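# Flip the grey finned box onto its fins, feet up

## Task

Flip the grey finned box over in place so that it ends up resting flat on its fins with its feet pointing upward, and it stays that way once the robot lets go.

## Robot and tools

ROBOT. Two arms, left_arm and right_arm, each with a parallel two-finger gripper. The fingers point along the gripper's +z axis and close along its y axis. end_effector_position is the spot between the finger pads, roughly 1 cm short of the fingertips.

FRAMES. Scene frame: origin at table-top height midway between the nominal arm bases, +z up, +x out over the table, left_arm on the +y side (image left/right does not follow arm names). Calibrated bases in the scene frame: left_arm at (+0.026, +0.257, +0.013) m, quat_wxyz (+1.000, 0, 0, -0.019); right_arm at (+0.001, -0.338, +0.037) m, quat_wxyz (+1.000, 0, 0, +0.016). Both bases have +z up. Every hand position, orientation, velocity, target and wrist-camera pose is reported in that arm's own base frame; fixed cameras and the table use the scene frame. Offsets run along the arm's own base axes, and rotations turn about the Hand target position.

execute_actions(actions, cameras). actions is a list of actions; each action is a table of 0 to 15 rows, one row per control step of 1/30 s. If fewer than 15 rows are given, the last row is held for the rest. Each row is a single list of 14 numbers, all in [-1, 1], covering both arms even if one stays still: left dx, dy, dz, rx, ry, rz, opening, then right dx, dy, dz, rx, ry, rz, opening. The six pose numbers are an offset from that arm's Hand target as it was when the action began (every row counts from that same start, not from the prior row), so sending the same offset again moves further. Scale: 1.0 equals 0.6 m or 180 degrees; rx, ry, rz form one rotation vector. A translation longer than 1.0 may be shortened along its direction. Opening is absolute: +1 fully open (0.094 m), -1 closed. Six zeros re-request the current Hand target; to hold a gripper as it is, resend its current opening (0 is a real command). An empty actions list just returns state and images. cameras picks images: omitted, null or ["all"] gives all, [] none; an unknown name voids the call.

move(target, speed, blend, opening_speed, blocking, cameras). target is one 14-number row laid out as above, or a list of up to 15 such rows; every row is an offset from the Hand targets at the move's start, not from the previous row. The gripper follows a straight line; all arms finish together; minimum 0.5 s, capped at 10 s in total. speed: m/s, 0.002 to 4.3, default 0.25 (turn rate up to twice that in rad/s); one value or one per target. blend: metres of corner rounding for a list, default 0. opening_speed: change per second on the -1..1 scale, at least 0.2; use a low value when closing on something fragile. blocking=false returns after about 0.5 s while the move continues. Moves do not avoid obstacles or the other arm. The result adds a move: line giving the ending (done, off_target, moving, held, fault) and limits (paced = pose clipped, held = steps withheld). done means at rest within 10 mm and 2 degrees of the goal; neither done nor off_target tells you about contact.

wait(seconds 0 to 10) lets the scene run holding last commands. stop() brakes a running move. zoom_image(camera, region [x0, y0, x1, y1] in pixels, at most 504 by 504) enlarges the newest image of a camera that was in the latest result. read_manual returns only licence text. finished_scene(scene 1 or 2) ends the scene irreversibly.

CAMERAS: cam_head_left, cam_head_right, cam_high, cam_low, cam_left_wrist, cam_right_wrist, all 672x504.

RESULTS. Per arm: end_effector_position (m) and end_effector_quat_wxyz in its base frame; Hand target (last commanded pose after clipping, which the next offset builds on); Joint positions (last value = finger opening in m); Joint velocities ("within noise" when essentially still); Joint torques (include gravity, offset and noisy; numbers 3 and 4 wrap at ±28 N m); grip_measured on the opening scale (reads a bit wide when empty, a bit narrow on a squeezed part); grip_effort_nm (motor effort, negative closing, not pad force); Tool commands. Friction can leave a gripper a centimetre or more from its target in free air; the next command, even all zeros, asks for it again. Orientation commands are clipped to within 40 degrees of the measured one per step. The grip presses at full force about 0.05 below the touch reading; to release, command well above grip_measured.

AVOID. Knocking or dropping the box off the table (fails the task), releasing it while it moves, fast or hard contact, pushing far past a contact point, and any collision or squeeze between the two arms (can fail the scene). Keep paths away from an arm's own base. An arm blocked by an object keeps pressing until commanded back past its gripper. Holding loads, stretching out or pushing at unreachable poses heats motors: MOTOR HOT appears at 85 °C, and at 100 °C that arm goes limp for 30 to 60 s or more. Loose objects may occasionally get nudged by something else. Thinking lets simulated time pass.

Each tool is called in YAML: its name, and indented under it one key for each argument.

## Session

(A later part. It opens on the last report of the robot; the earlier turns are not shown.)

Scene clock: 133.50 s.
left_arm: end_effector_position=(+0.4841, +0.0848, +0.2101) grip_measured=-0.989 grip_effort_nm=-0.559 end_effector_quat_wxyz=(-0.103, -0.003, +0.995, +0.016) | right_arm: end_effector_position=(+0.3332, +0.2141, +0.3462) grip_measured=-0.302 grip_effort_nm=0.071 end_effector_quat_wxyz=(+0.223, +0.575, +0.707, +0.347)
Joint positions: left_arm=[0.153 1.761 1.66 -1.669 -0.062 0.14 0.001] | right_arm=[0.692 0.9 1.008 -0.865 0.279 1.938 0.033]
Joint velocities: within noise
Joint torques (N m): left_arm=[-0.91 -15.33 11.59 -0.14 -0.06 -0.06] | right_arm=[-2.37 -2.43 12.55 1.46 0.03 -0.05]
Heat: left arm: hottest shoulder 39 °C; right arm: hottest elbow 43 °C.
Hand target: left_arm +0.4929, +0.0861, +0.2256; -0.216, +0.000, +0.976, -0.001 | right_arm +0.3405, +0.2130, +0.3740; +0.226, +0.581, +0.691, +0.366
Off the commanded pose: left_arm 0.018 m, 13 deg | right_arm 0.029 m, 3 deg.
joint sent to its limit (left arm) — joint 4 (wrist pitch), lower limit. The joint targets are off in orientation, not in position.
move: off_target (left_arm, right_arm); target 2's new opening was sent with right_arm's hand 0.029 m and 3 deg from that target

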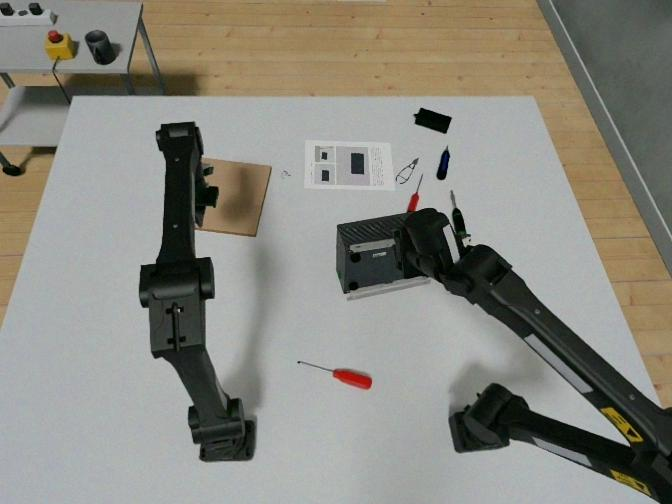

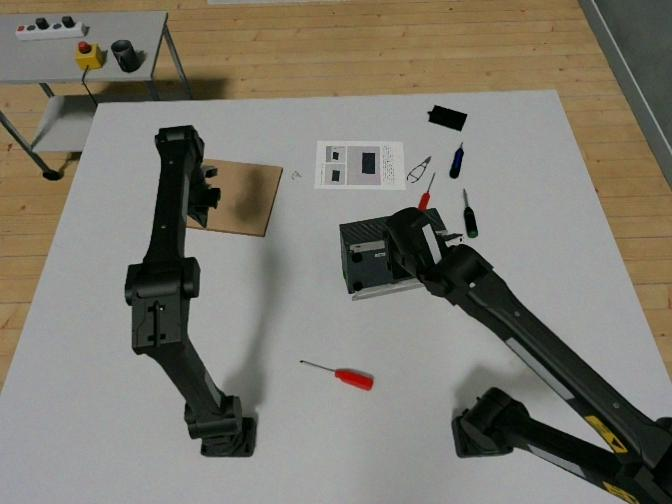

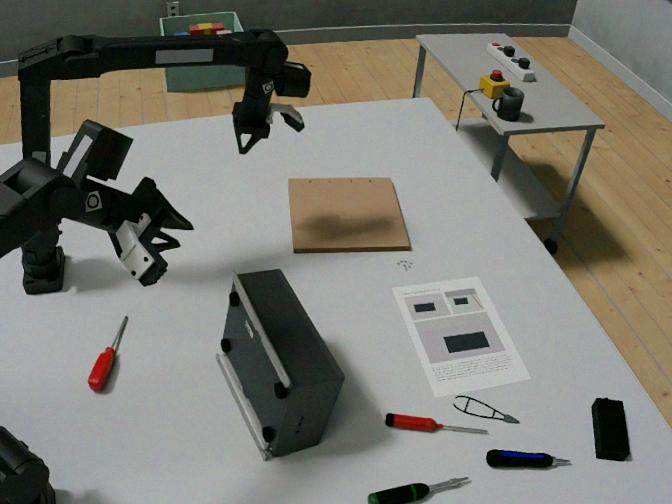

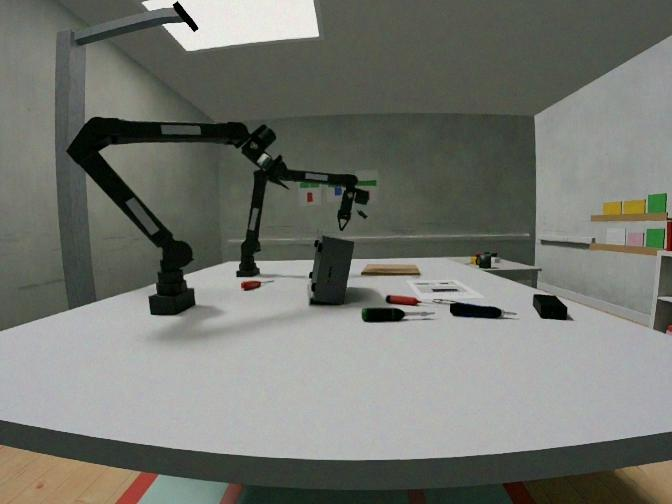

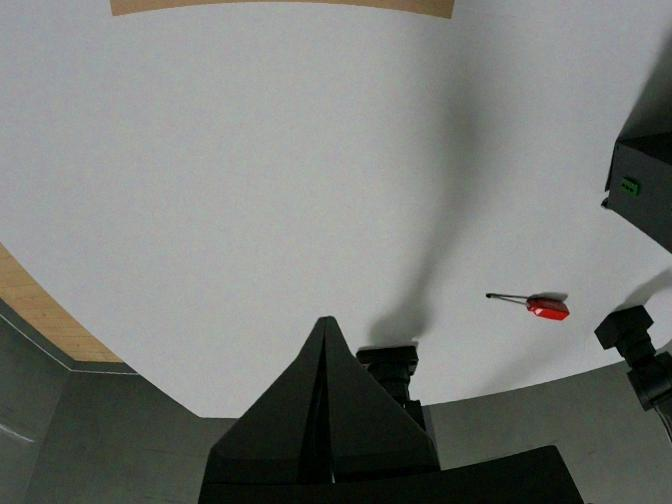

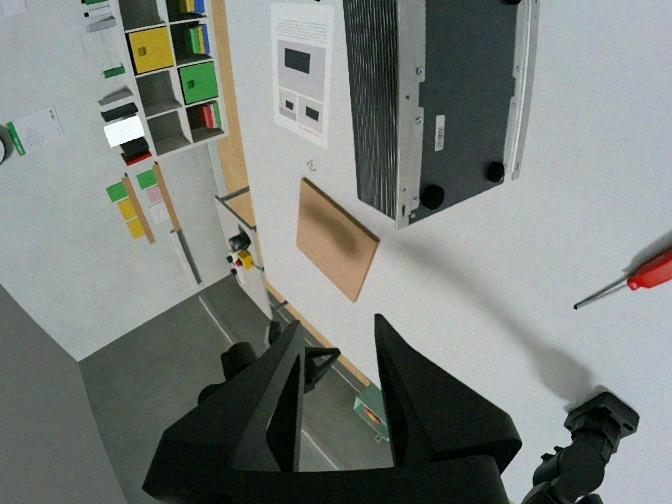

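move:
  target:
    - [-0.1,-0.25,-0.02,-0.446,-0.482,-0.216,-0.2,0,0,0,0,0,0,-1]
    - [-0.1,-0.47,-0.04,-0.446,-0.482,-0.216,-0.2,0,0,0,0,0,0,-1]
  speed: 0.35
  cameras: ["cam_head_left","cam_high","cam_left_wrist"]

zoom_image:
  camera: "cam_high"
  region: [180, 200, 400, 480]

Scene clock: 198.60 s.
left_arm: end_effector_position=(+0.4335, -0.1915, +0.2102) grip_measured=-0.203 grip_effort_nm=0.159 end_effector_quat_wxyz=(+0.508, +0.398, +0.585, -0.491) | right_arm: end_effector_position=(+0.3332, +0.2141, +0.3462) grip_measured=-0.986 grip_effort_nm=-0.774 end_effector_quat_wxyz=(+0.223, +0.575, +0.707, +0.347)
Joint positions: left_arm=[-0.057 1.562 0.666 0.885 1.308 -0.16 0.037] | right_arm=[0.692 0.9 1.008 -0.865 0.279 1.938 0.001]
Joint velocities: within noise
Joint torques (N m): left_arm=[-1.55 -7.71 6.41 2.48 -0.03 -0.32] | right_arm=[-1.85 -3.14 12.53 1.39 0.04 0.02]
Heat: left arm: hottest elbow 45 °C; right arm: hottest elbow 46 °C.
Hand target: left_arm +0.4329, -0.1958, +0.2015; +0.501, +0.394, +0.588, -0.498 | right_arm +0.3405, +0.2129, +0.3740; +0.226, +0.581, +0.691, +0.366
Off the commanded pose: left_arm 0.010 m, 1 deg | right_arm 0.029 m, 3 deg.
move: off_target (right_arm)
Images, in order (width x height): cam_head_left 672x504, cam_high 672x504, cam_left_wrist 672x504.

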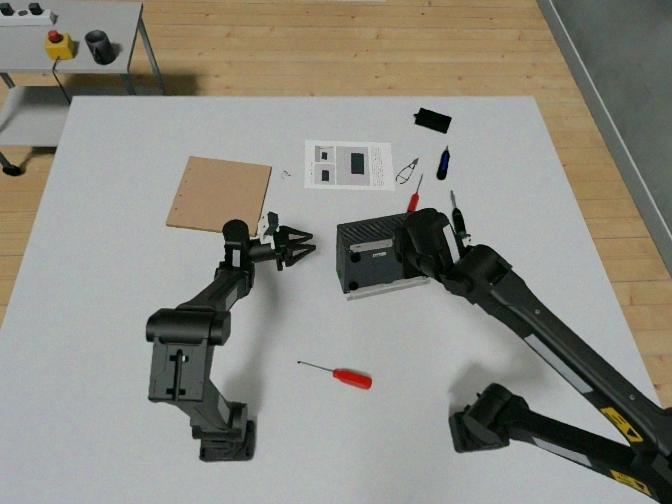

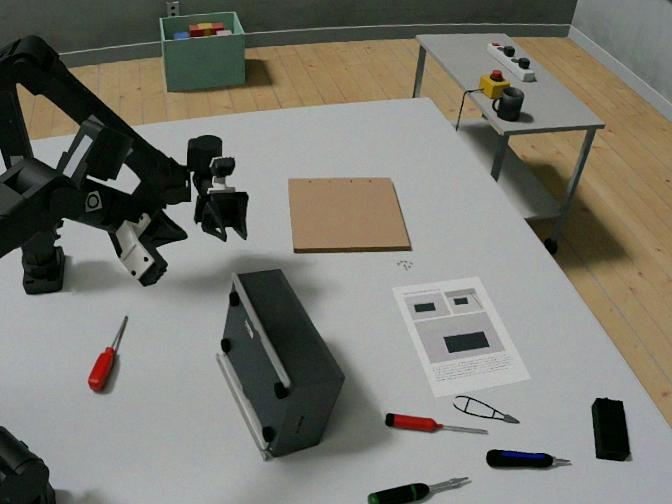

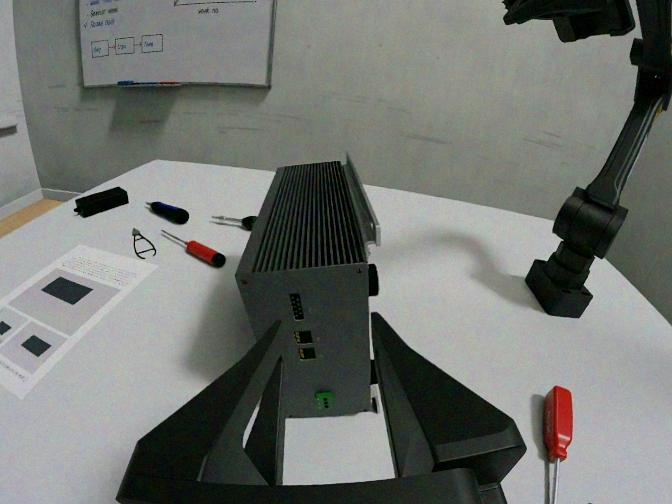

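Scaled by 1.800.

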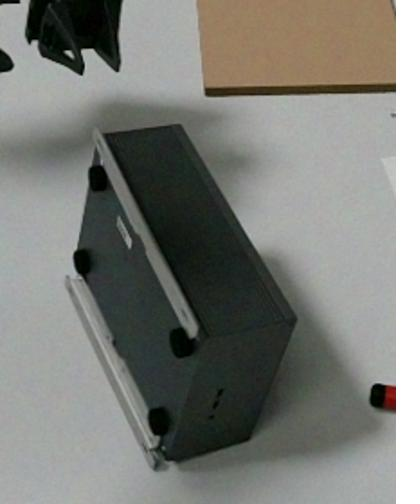

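move:
  target:
    - [-0.049,-0.01,0.013,0,0,0,-0.2,0,0,0,0,0,0,-1]
    - [-0.024,-0.1325,0.013,0,0,0,-0.2,0,0,0,0,0,0,-1]
  speed: 0.15
  cameras: ["cam_left_wrist"]

Scene clock: 216.27 s.
left_arm: end_effector_position=(+0.4076, -0.2694, +0.2045) grip_measured=-0.203 grip_effort_nm=0.159 end_effector_quat_wxyz=(+0.498, +0.393, +0.593, -0.496) | right_arm: end_effector_position=(+0.3332, +0.2141, +0.3462) grip_measured=-0.986 grip_effort_nm=-0.774 end_effector_quat_wxyz=(+0.223, +0.575, +0.707, +0.347)
Joint positions: left_arm=[-0.263 1.543 0.629 0.888 1.106 -0.176 0.037] | right_arm=[0.692 0.9 1.008 -0.865 0.279 1.938 0.001]
Joint velocities: within noise
Joint torques (N m): left_arm=[-1.32 -7.36 9.37 2.28 -0.02 -0.31] | right_arm=[-2.14 -2.96 12.66 1.5 0.03 -0.01]
Heat: left arm: hottest elbow 43 °C; right arm: hottest elbow 47 °C.
Hand target: left_arm +0.4185, -0.2754, +0.2094; +0.501, +0.394, +0.588, -0.498 | right_arm +0.3405, +0.2129, +0.3740; +0.226, +0.581, +0.691, +0.366
Off the commanded pose: left_arm 0.013 m, 1 deg | right_arm 0.029 m, 3 deg.
move: off_target (left_arm, right_arm)
Images, in order (width x height): cam_left_wrist 672x504.

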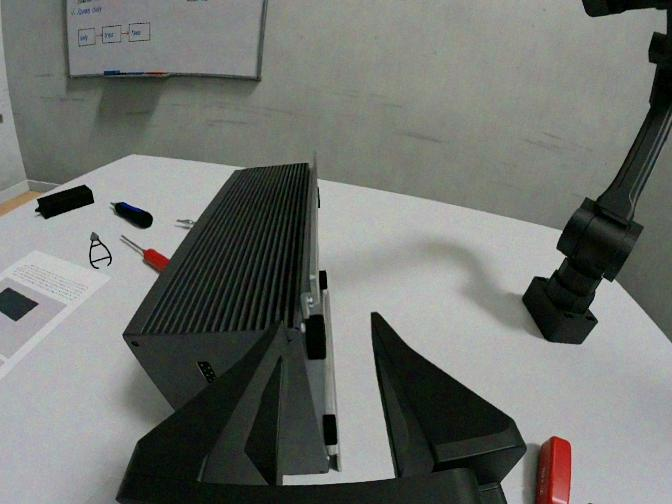

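move:
  target:
    - [0.013,0.003,0.014,0,0,0,-0.2,0,0,0,0,0,0,-1]
    - [0.022,-0.039,0.014,0,0,0,-0.2,0,0,0,0,0,0,-1]
    - [0.022,-0.039,0.014,0,0,0,-1,0,0,0,0,0,0,-1]
  speed: 0.06
  opening_speed: 0.6
  cameras: ["cam_left_wrist","cam_high"]

zoom_image:
  camera: "cam_high"
  region: [180, 200, 400, 480]

Scene clock: 230.33 s.
left_arm: end_effector_position=(+0.4214, -0.2918, +0.2156) grip_measured=-0.951 grip_effort_nm=-0.935 end_effector_quat_wxyz=(+0.504, +0.395, +0.588, -0.494) | right_arm: end_effector_position=(+0.3332, +0.2141, +0.3462) grip_measured=-0.986 grip_effort_nm=-0.779 end_effector_quat_wxyz=(+0.223, +0.575, +0.707, +0.347)
Joint positions: left_arm=[-0.308 1.562 0.689 0.865 1.061 -0.177 0.002] | right_arm=[0.692 0.9 1.008 -0.865 0.279 1.938 0.001]
Joint velocities: within noise
Joint torques (N m): left_arm=[-1.38 -8.06 9.69 1.65 -0.06 -0.31] | right_arm=[-1.32 -3.08 12.67 1.33 -0.01 0.03]
Heat: left arm: hottest elbow 44 °C; right arm: hottest elbow 48 °C.
Hand target: left_arm +0.4317, -0.2988, +0.2177; +0.501, +0.394, +0.588, -0.498 | right_arm +0.3405, +0.2129, +0.3740; +0.226, +0.581, +0.691, +0.366
Off the commanded pose: left_arm 0.013 m, 1 deg | right_arm 0.029 m, 3 deg.
move: off_target (left_arm, right_arm); target 3's new opening was sent with left_arm's hand 0.013 m and 1 deg from that target
Images, in order (width x height): cam_high 672x504, cam_left_wrist 672x504.

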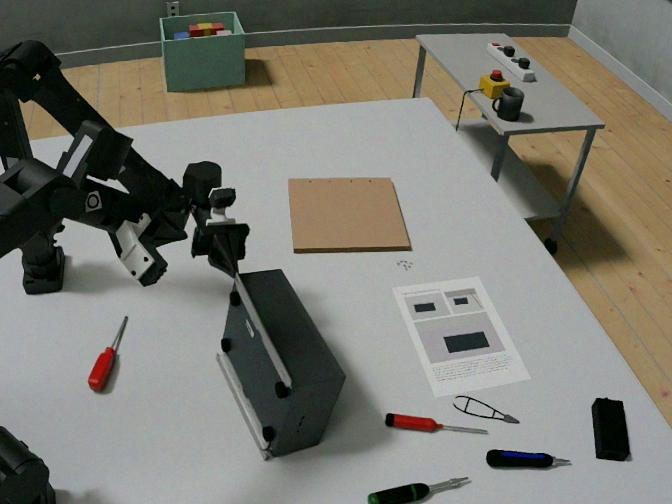

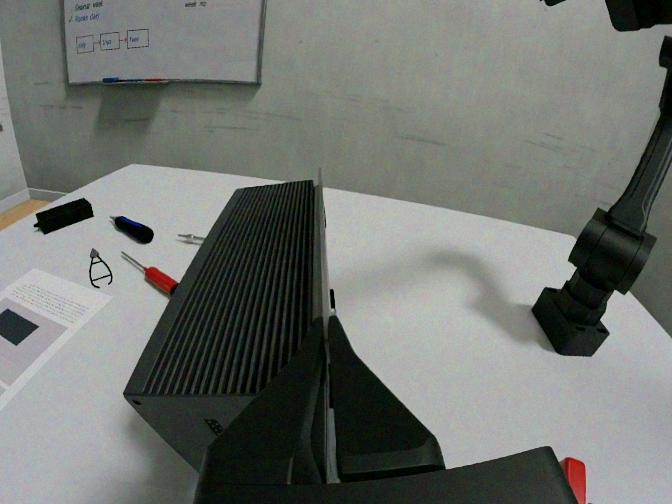

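Scaled by 1.800.

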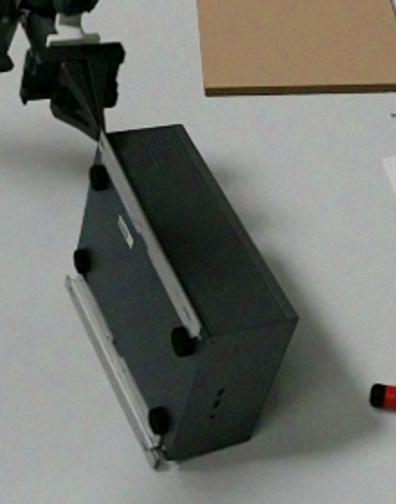

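move:
  target:
    - [0,0.005,0.04,0,0,0,-1,0,0,0,0,0,0,-1]
    - [-0.17,0.01,0.05,0,0,0.1,-1,0,0,0,0,0,0,-1]
    - [-0.32,0.04,0.05,0,0,0.2,-1,0,0,0,0,0,0,-1]
  speed: 0.06
  cameras: ["cam_left_wrist","cam_high","cam_head_left","cam_low"]

Scene clock: 259.10 s.
left_arm: end_effector_position=(+0.2454, -0.2708, +0.2230) grip_measured=-0.956 grip_effort_nm=-1.013 end_effector_quat_wxyz=(+0.616, +0.200, +0.702, -0.296) | right_arm: end_effector_position=(+0.3332, +0.2141, +0.3462) grip_measured=-0.986 grip_effort_nm=-0.769 end_effector_quat_wxyz=(+0.223, +0.575, +0.707, +0.347)
Joint positions: left_arm=[-0.927 0.778 0.21 0.501 -0.201 -0.183 0.002] | right_arm=[0.692 0.9 1.008 -0.865 0.279 1.938 0.001]
Joint velocities: within noise
Joint torques (N m): left_arm=[-2.49 -2.96 10.14 2.84 0.02 -0.3] | right_arm=[-2.02 -3.25 12.62 1.39 0.06 -0.06]
Heat: left arm: hottest elbow 44 °C; right arm: hottest elbow 49 °C.
Hand target: left_arm +0.2397, -0.2748, +0.2477; +0.630, +0.193, +0.681, -0.319 | right_arm +0.3405, +0.2129, +0.3740; +0.226, +0.581, +0.691, +0.366
Off the commanded pose: left_arm 0.026 m, 4 deg | right_arm 0.029 m, 3 deg.
move: off_target (left_arm, right_arm)
Images, in order (width x height): cam_head_left 672x504, cam_high 672x504, cam_low 672x504, cam_left_wrist 672x504.

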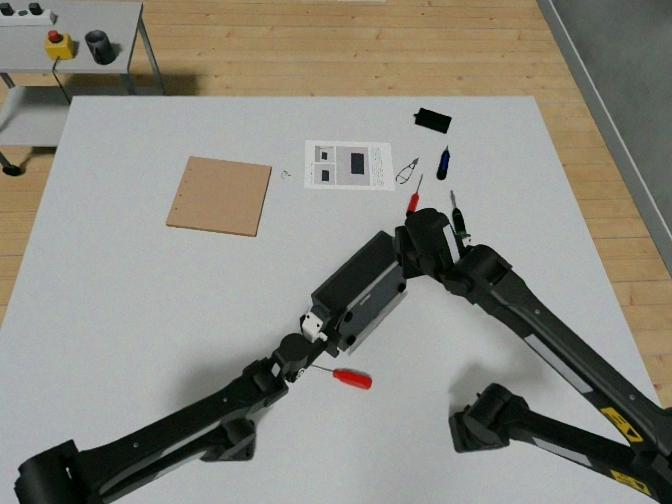

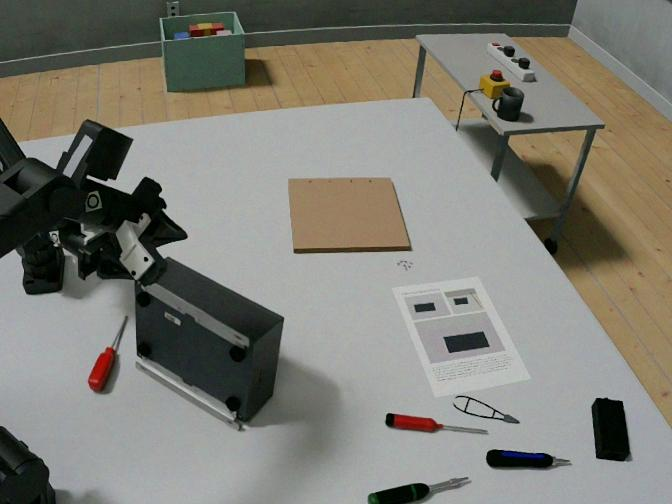

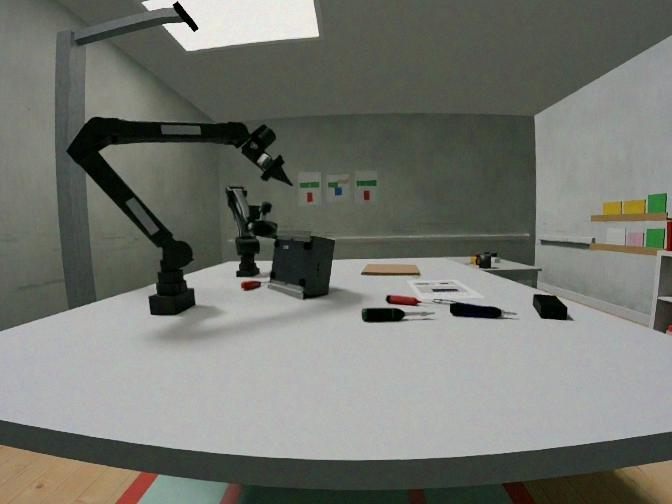

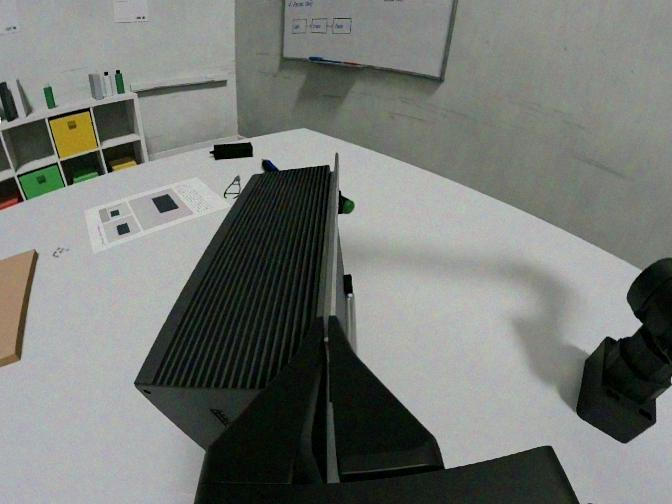

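move:
  target:
    - [0.075,0.083,0.01,-0.079,0.071,0,-1,0,0,0,0,0,0,-1]
    - [0.152,0.168,-0.018,-0.161,0.145,0,-1,0,0,0,0,0,0,-1]
    - [0.217,0.241,-0.083,-0.244,0.219,0,-1,0,0,0,0,0,0,-1]
  speed: 0.07
  blend: 0.02
  cameras: ["cam_left_wrist","cam_high","cam_head_left","cam_low"]

Scene clock: 283.20 s.
left_arm: end_effector_position=(+0.3518, -0.1220, +0.1468) grip_measured=-0.956 grip_effort_nm=-1.009 end_effector_quat_wxyz=(+0.354, -0.218, +0.717, -0.559) | right_arm: end_effector_position=(+0.3332, +0.2141, +0.3462) grip_measured=-0.986 grip_effort_nm=-0.774 end_effector_quat_wxyz=(+0.223, +0.575, +0.707, +0.347)
Joint positions: left_arm=[-0.046 1.224 0.182 0.884 0.66 -1.204 0.002] | right_arm=[0.692 0.9 1.008 -0.865 0.279 1.938 0.001]
Joint velocities: within noise
Joint torques (N m): left_arm=[-1.49 -5.3 10.41 5.49 1.21 -0.34] | right_arm=[-2.14 -3.49 12.67 1.36 0.04 -0.01]
Heat: left arm: hottest elbow 44 °C; right arm: hottest elbow 49 °C.
Hand target: left_arm +0.3699, -0.1301, +0.1981; +0.395, -0.168, +0.683, -0.591 | right_arm +0.3405, +0.2129, +0.3740; +0.226, +0.581, +0.691, +0.366
Off the commanded pose: left_arm 0.055 m, 9 deg | right_arm 0.029 m, 3 deg.
move: off_target (left_arm, right_arm)
Images, in order (width x height): cam_head_left 672x504, cam_high 672x504, cam_low 672x504, cam_left_wrist 672x504.

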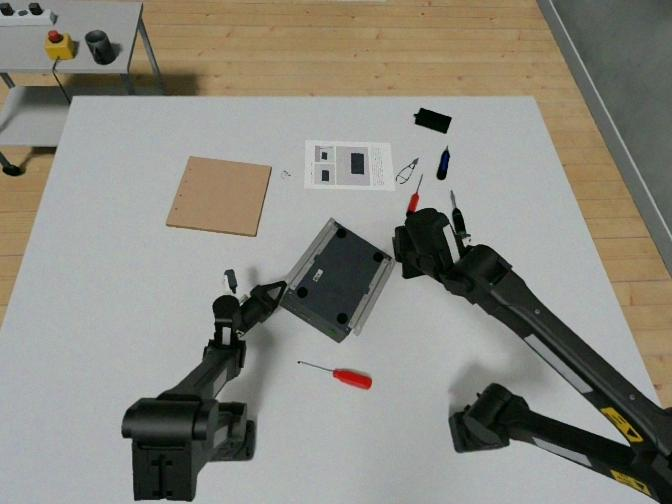

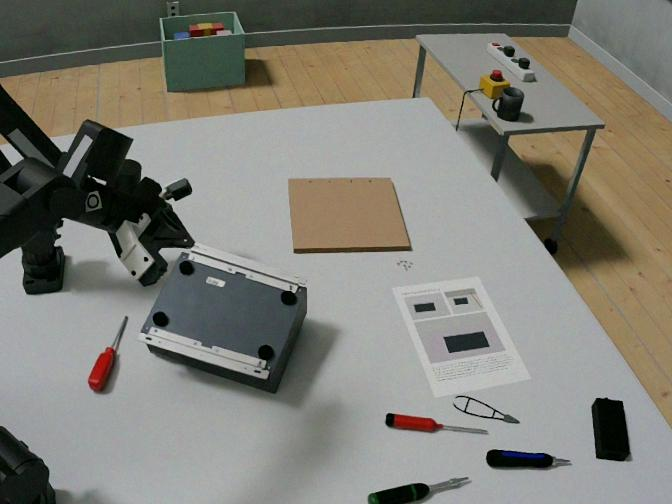

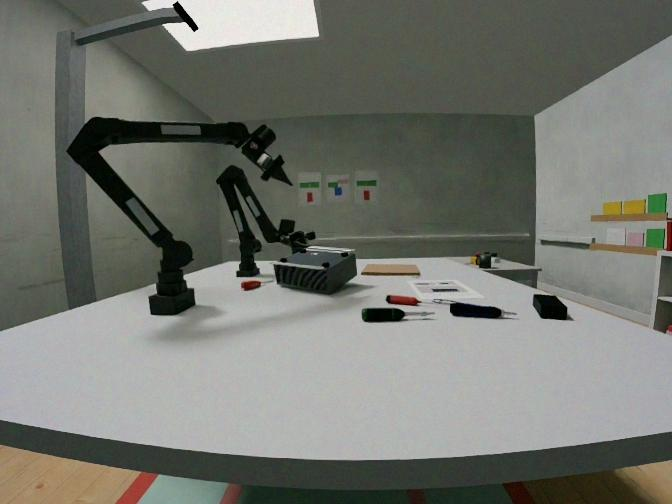

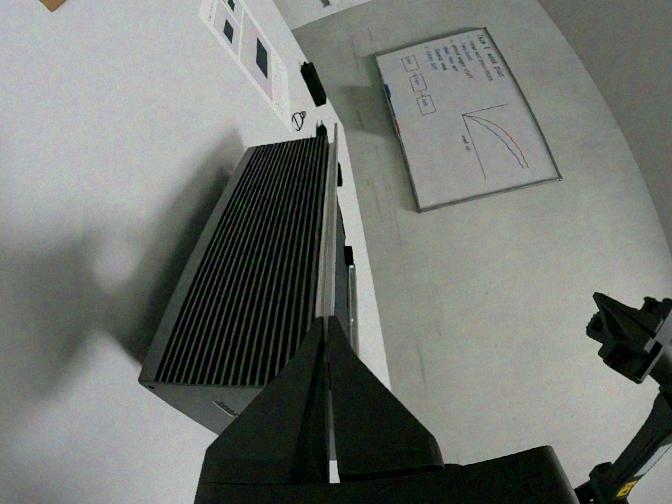

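move:
  target:
    - [0.025,0.028,-0.08,-0.035,0.03,0,-1,0,0,0,0,0,0,-1]
    - [0.04,0.044,-0.17,-0.065,0.058,0,-1,0,0,0,0,0,0,-1]
    - [0.04,0.044,-0.22,-0.065,0.058,0,-1,0,0,0,0,0,0,-1]
  speed: 0.05
  cameras: ["cam_high","cam_low","cam_left_wrist"]

zoom_image:
  camera: "cam_low"
  region: [240, 220, 400, 320]

Scene clock: 295.37 s.
left_arm: end_effector_position=(+0.3853, -0.1065, +0.0879) grip_measured=-0.956 grip_effort_nm=-1.009 end_effector_quat_wxyz=(+0.303, -0.255, +0.663, -0.636) | right_arm: end_effector_position=(+0.3332, +0.2141, +0.3462) grip_measured=-0.986 grip_effort_nm=-0.769 end_effector_quat_wxyz=(+0.223, +0.575, +0.707, +0.347)
Joint positions: left_arm=[0.047 1.871 0.269 1.589 0.806 -1.485 0.002] | right_arm=[0.692 0.9 1.008 -0.865 0.279 1.938 0.001]
Joint velocities: within noise
Joint torques (N m): left_arm=[-0.44 -2.37 3.3 2.04 -0.42 0.23] | right_arm=[-1.44 -3.25 12.77 1.58 0.02 0.04]
Heat: left arm: hottest elbow 43 °C; right arm: hottest elbow 50 °C.
Hand target: left_arm +0.3939, -0.1037, +0.0659; +0.312, -0.260, +0.653, -0.639 | right_arm +0.3405, +0.2129, +0.3740; +0.226, +0.581, +0.691, +0.366
Off the commanded pose: left_arm 0.024 m, 2 deg | right_arm 0.029 m, 3 deg.
joint read past its limit (left arm) — joint 4 (wrist pitch), upper limit.
joint sent to its limit (left arm) — joint 4 (wrist pitch), upper limit. The joint targets are off in orientation, not in position.
move: off_target (left_arm, right_arm)
Images, in order (width x height): cam_high 672x504, cam_low 672x504, cam_left_wrist 672x504.

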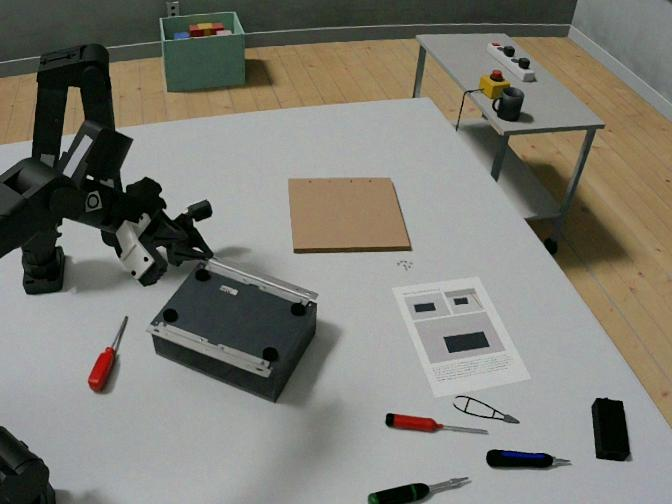

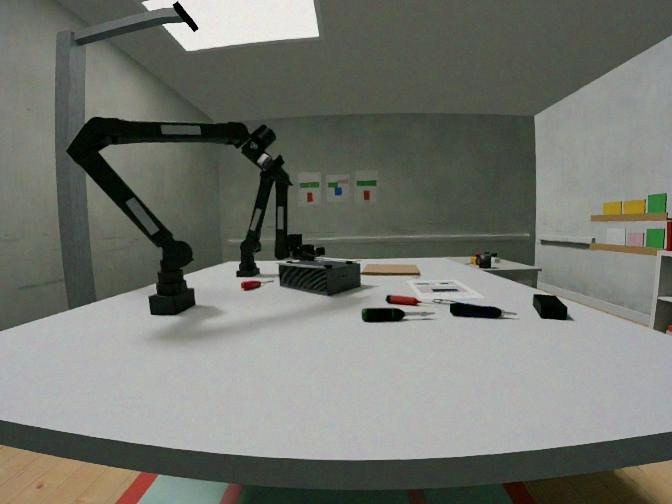

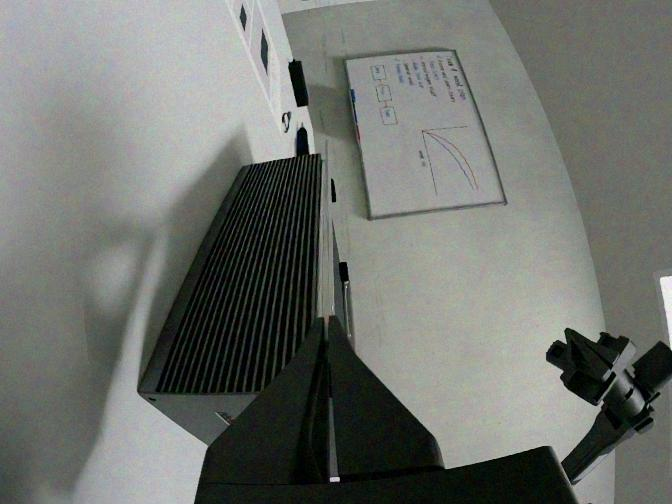

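Scaled by 3.150.

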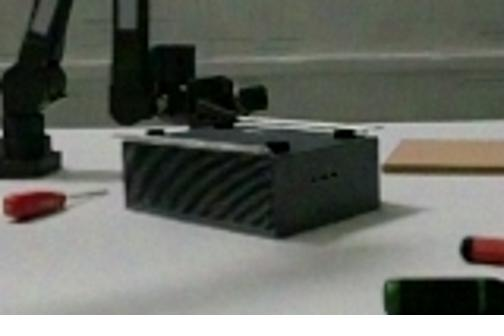

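move:
  target:
    - [0,0,0.025,0,0,0,-0.4,0,0,0,0,0,0,-1]
    - [-0.17,0.16,0.025,0,0,0,-0.4,0,0,0,0,0,0,-1]
  speed: 0.1
  opening_speed: 0.5
  cameras: ["cam_high","cam_head_left"]

Scene clock: 302.70 s.
left_arm: end_effector_position=(+0.2934, -0.0094, +0.0807) grip_measured=-0.403 grip_effort_nm=0.164 end_effector_quat_wxyz=(+0.296, -0.264, +0.670, -0.628) | right_arm: end_effector_position=(+0.3332, +0.2141, +0.3462) grip_measured=-0.986 grip_effort_nm=-0.774 end_effector_quat_wxyz=(+0.223, +0.575, +0.707, +0.347)
Joint positions: left_arm=[0.574 1.855 0.11 1.589 1.327 -1.355 0.028] | right_arm=[0.692 0.9 1.008 -0.865 0.279 1.938 0.001]
Joint velocities: within noise
Joint torques (N m): left_arm=[0.09 -6.12 -0.16 1.77 0.29 0.01] | right_arm=[-1.67 -3.14 12.49 1.39 0.07 -0.02]
Heat: left arm: hottest elbow 42 °C; right arm: hottest elbow 50 °C.
Hand target: left_arm +0.2919, -0.0078, +0.0810; +0.312, -0.260, +0.653, -0.639 | right_arm +0.3405, +0.2129, +0.3740; +0.226, +0.581, +0.691, +0.366
Off the commanded pose: left_arm 0.002 m, 3 deg | right_arm 0.029 m, 3 deg.
joint read past its limit (left arm) — joint 4 (wrist pitch), upper limit.
joint sent to its limit (left arm) — joint 4 (wrist pitch), upper limit. The joint targets are off in orientation, not in position.
move: off_target (left_arm, right_arm)
Images, in order (width x height): cam_head_left 672x504, cam_high 672x504.

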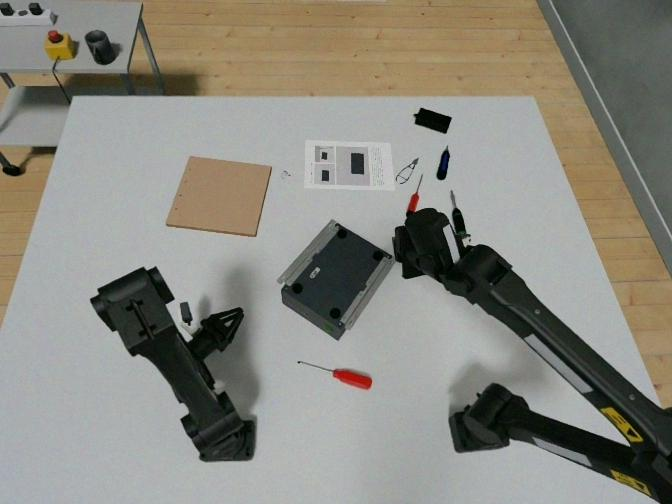

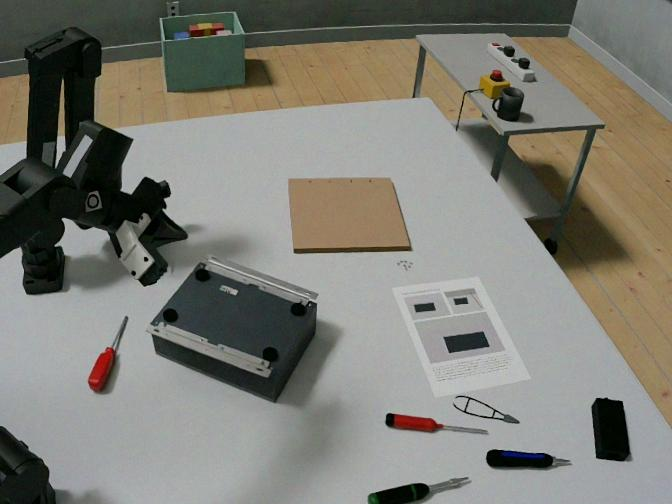

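Flat, free, near its original spot.

finished_scene:
  scene: 2

The scene is finished: the task was done.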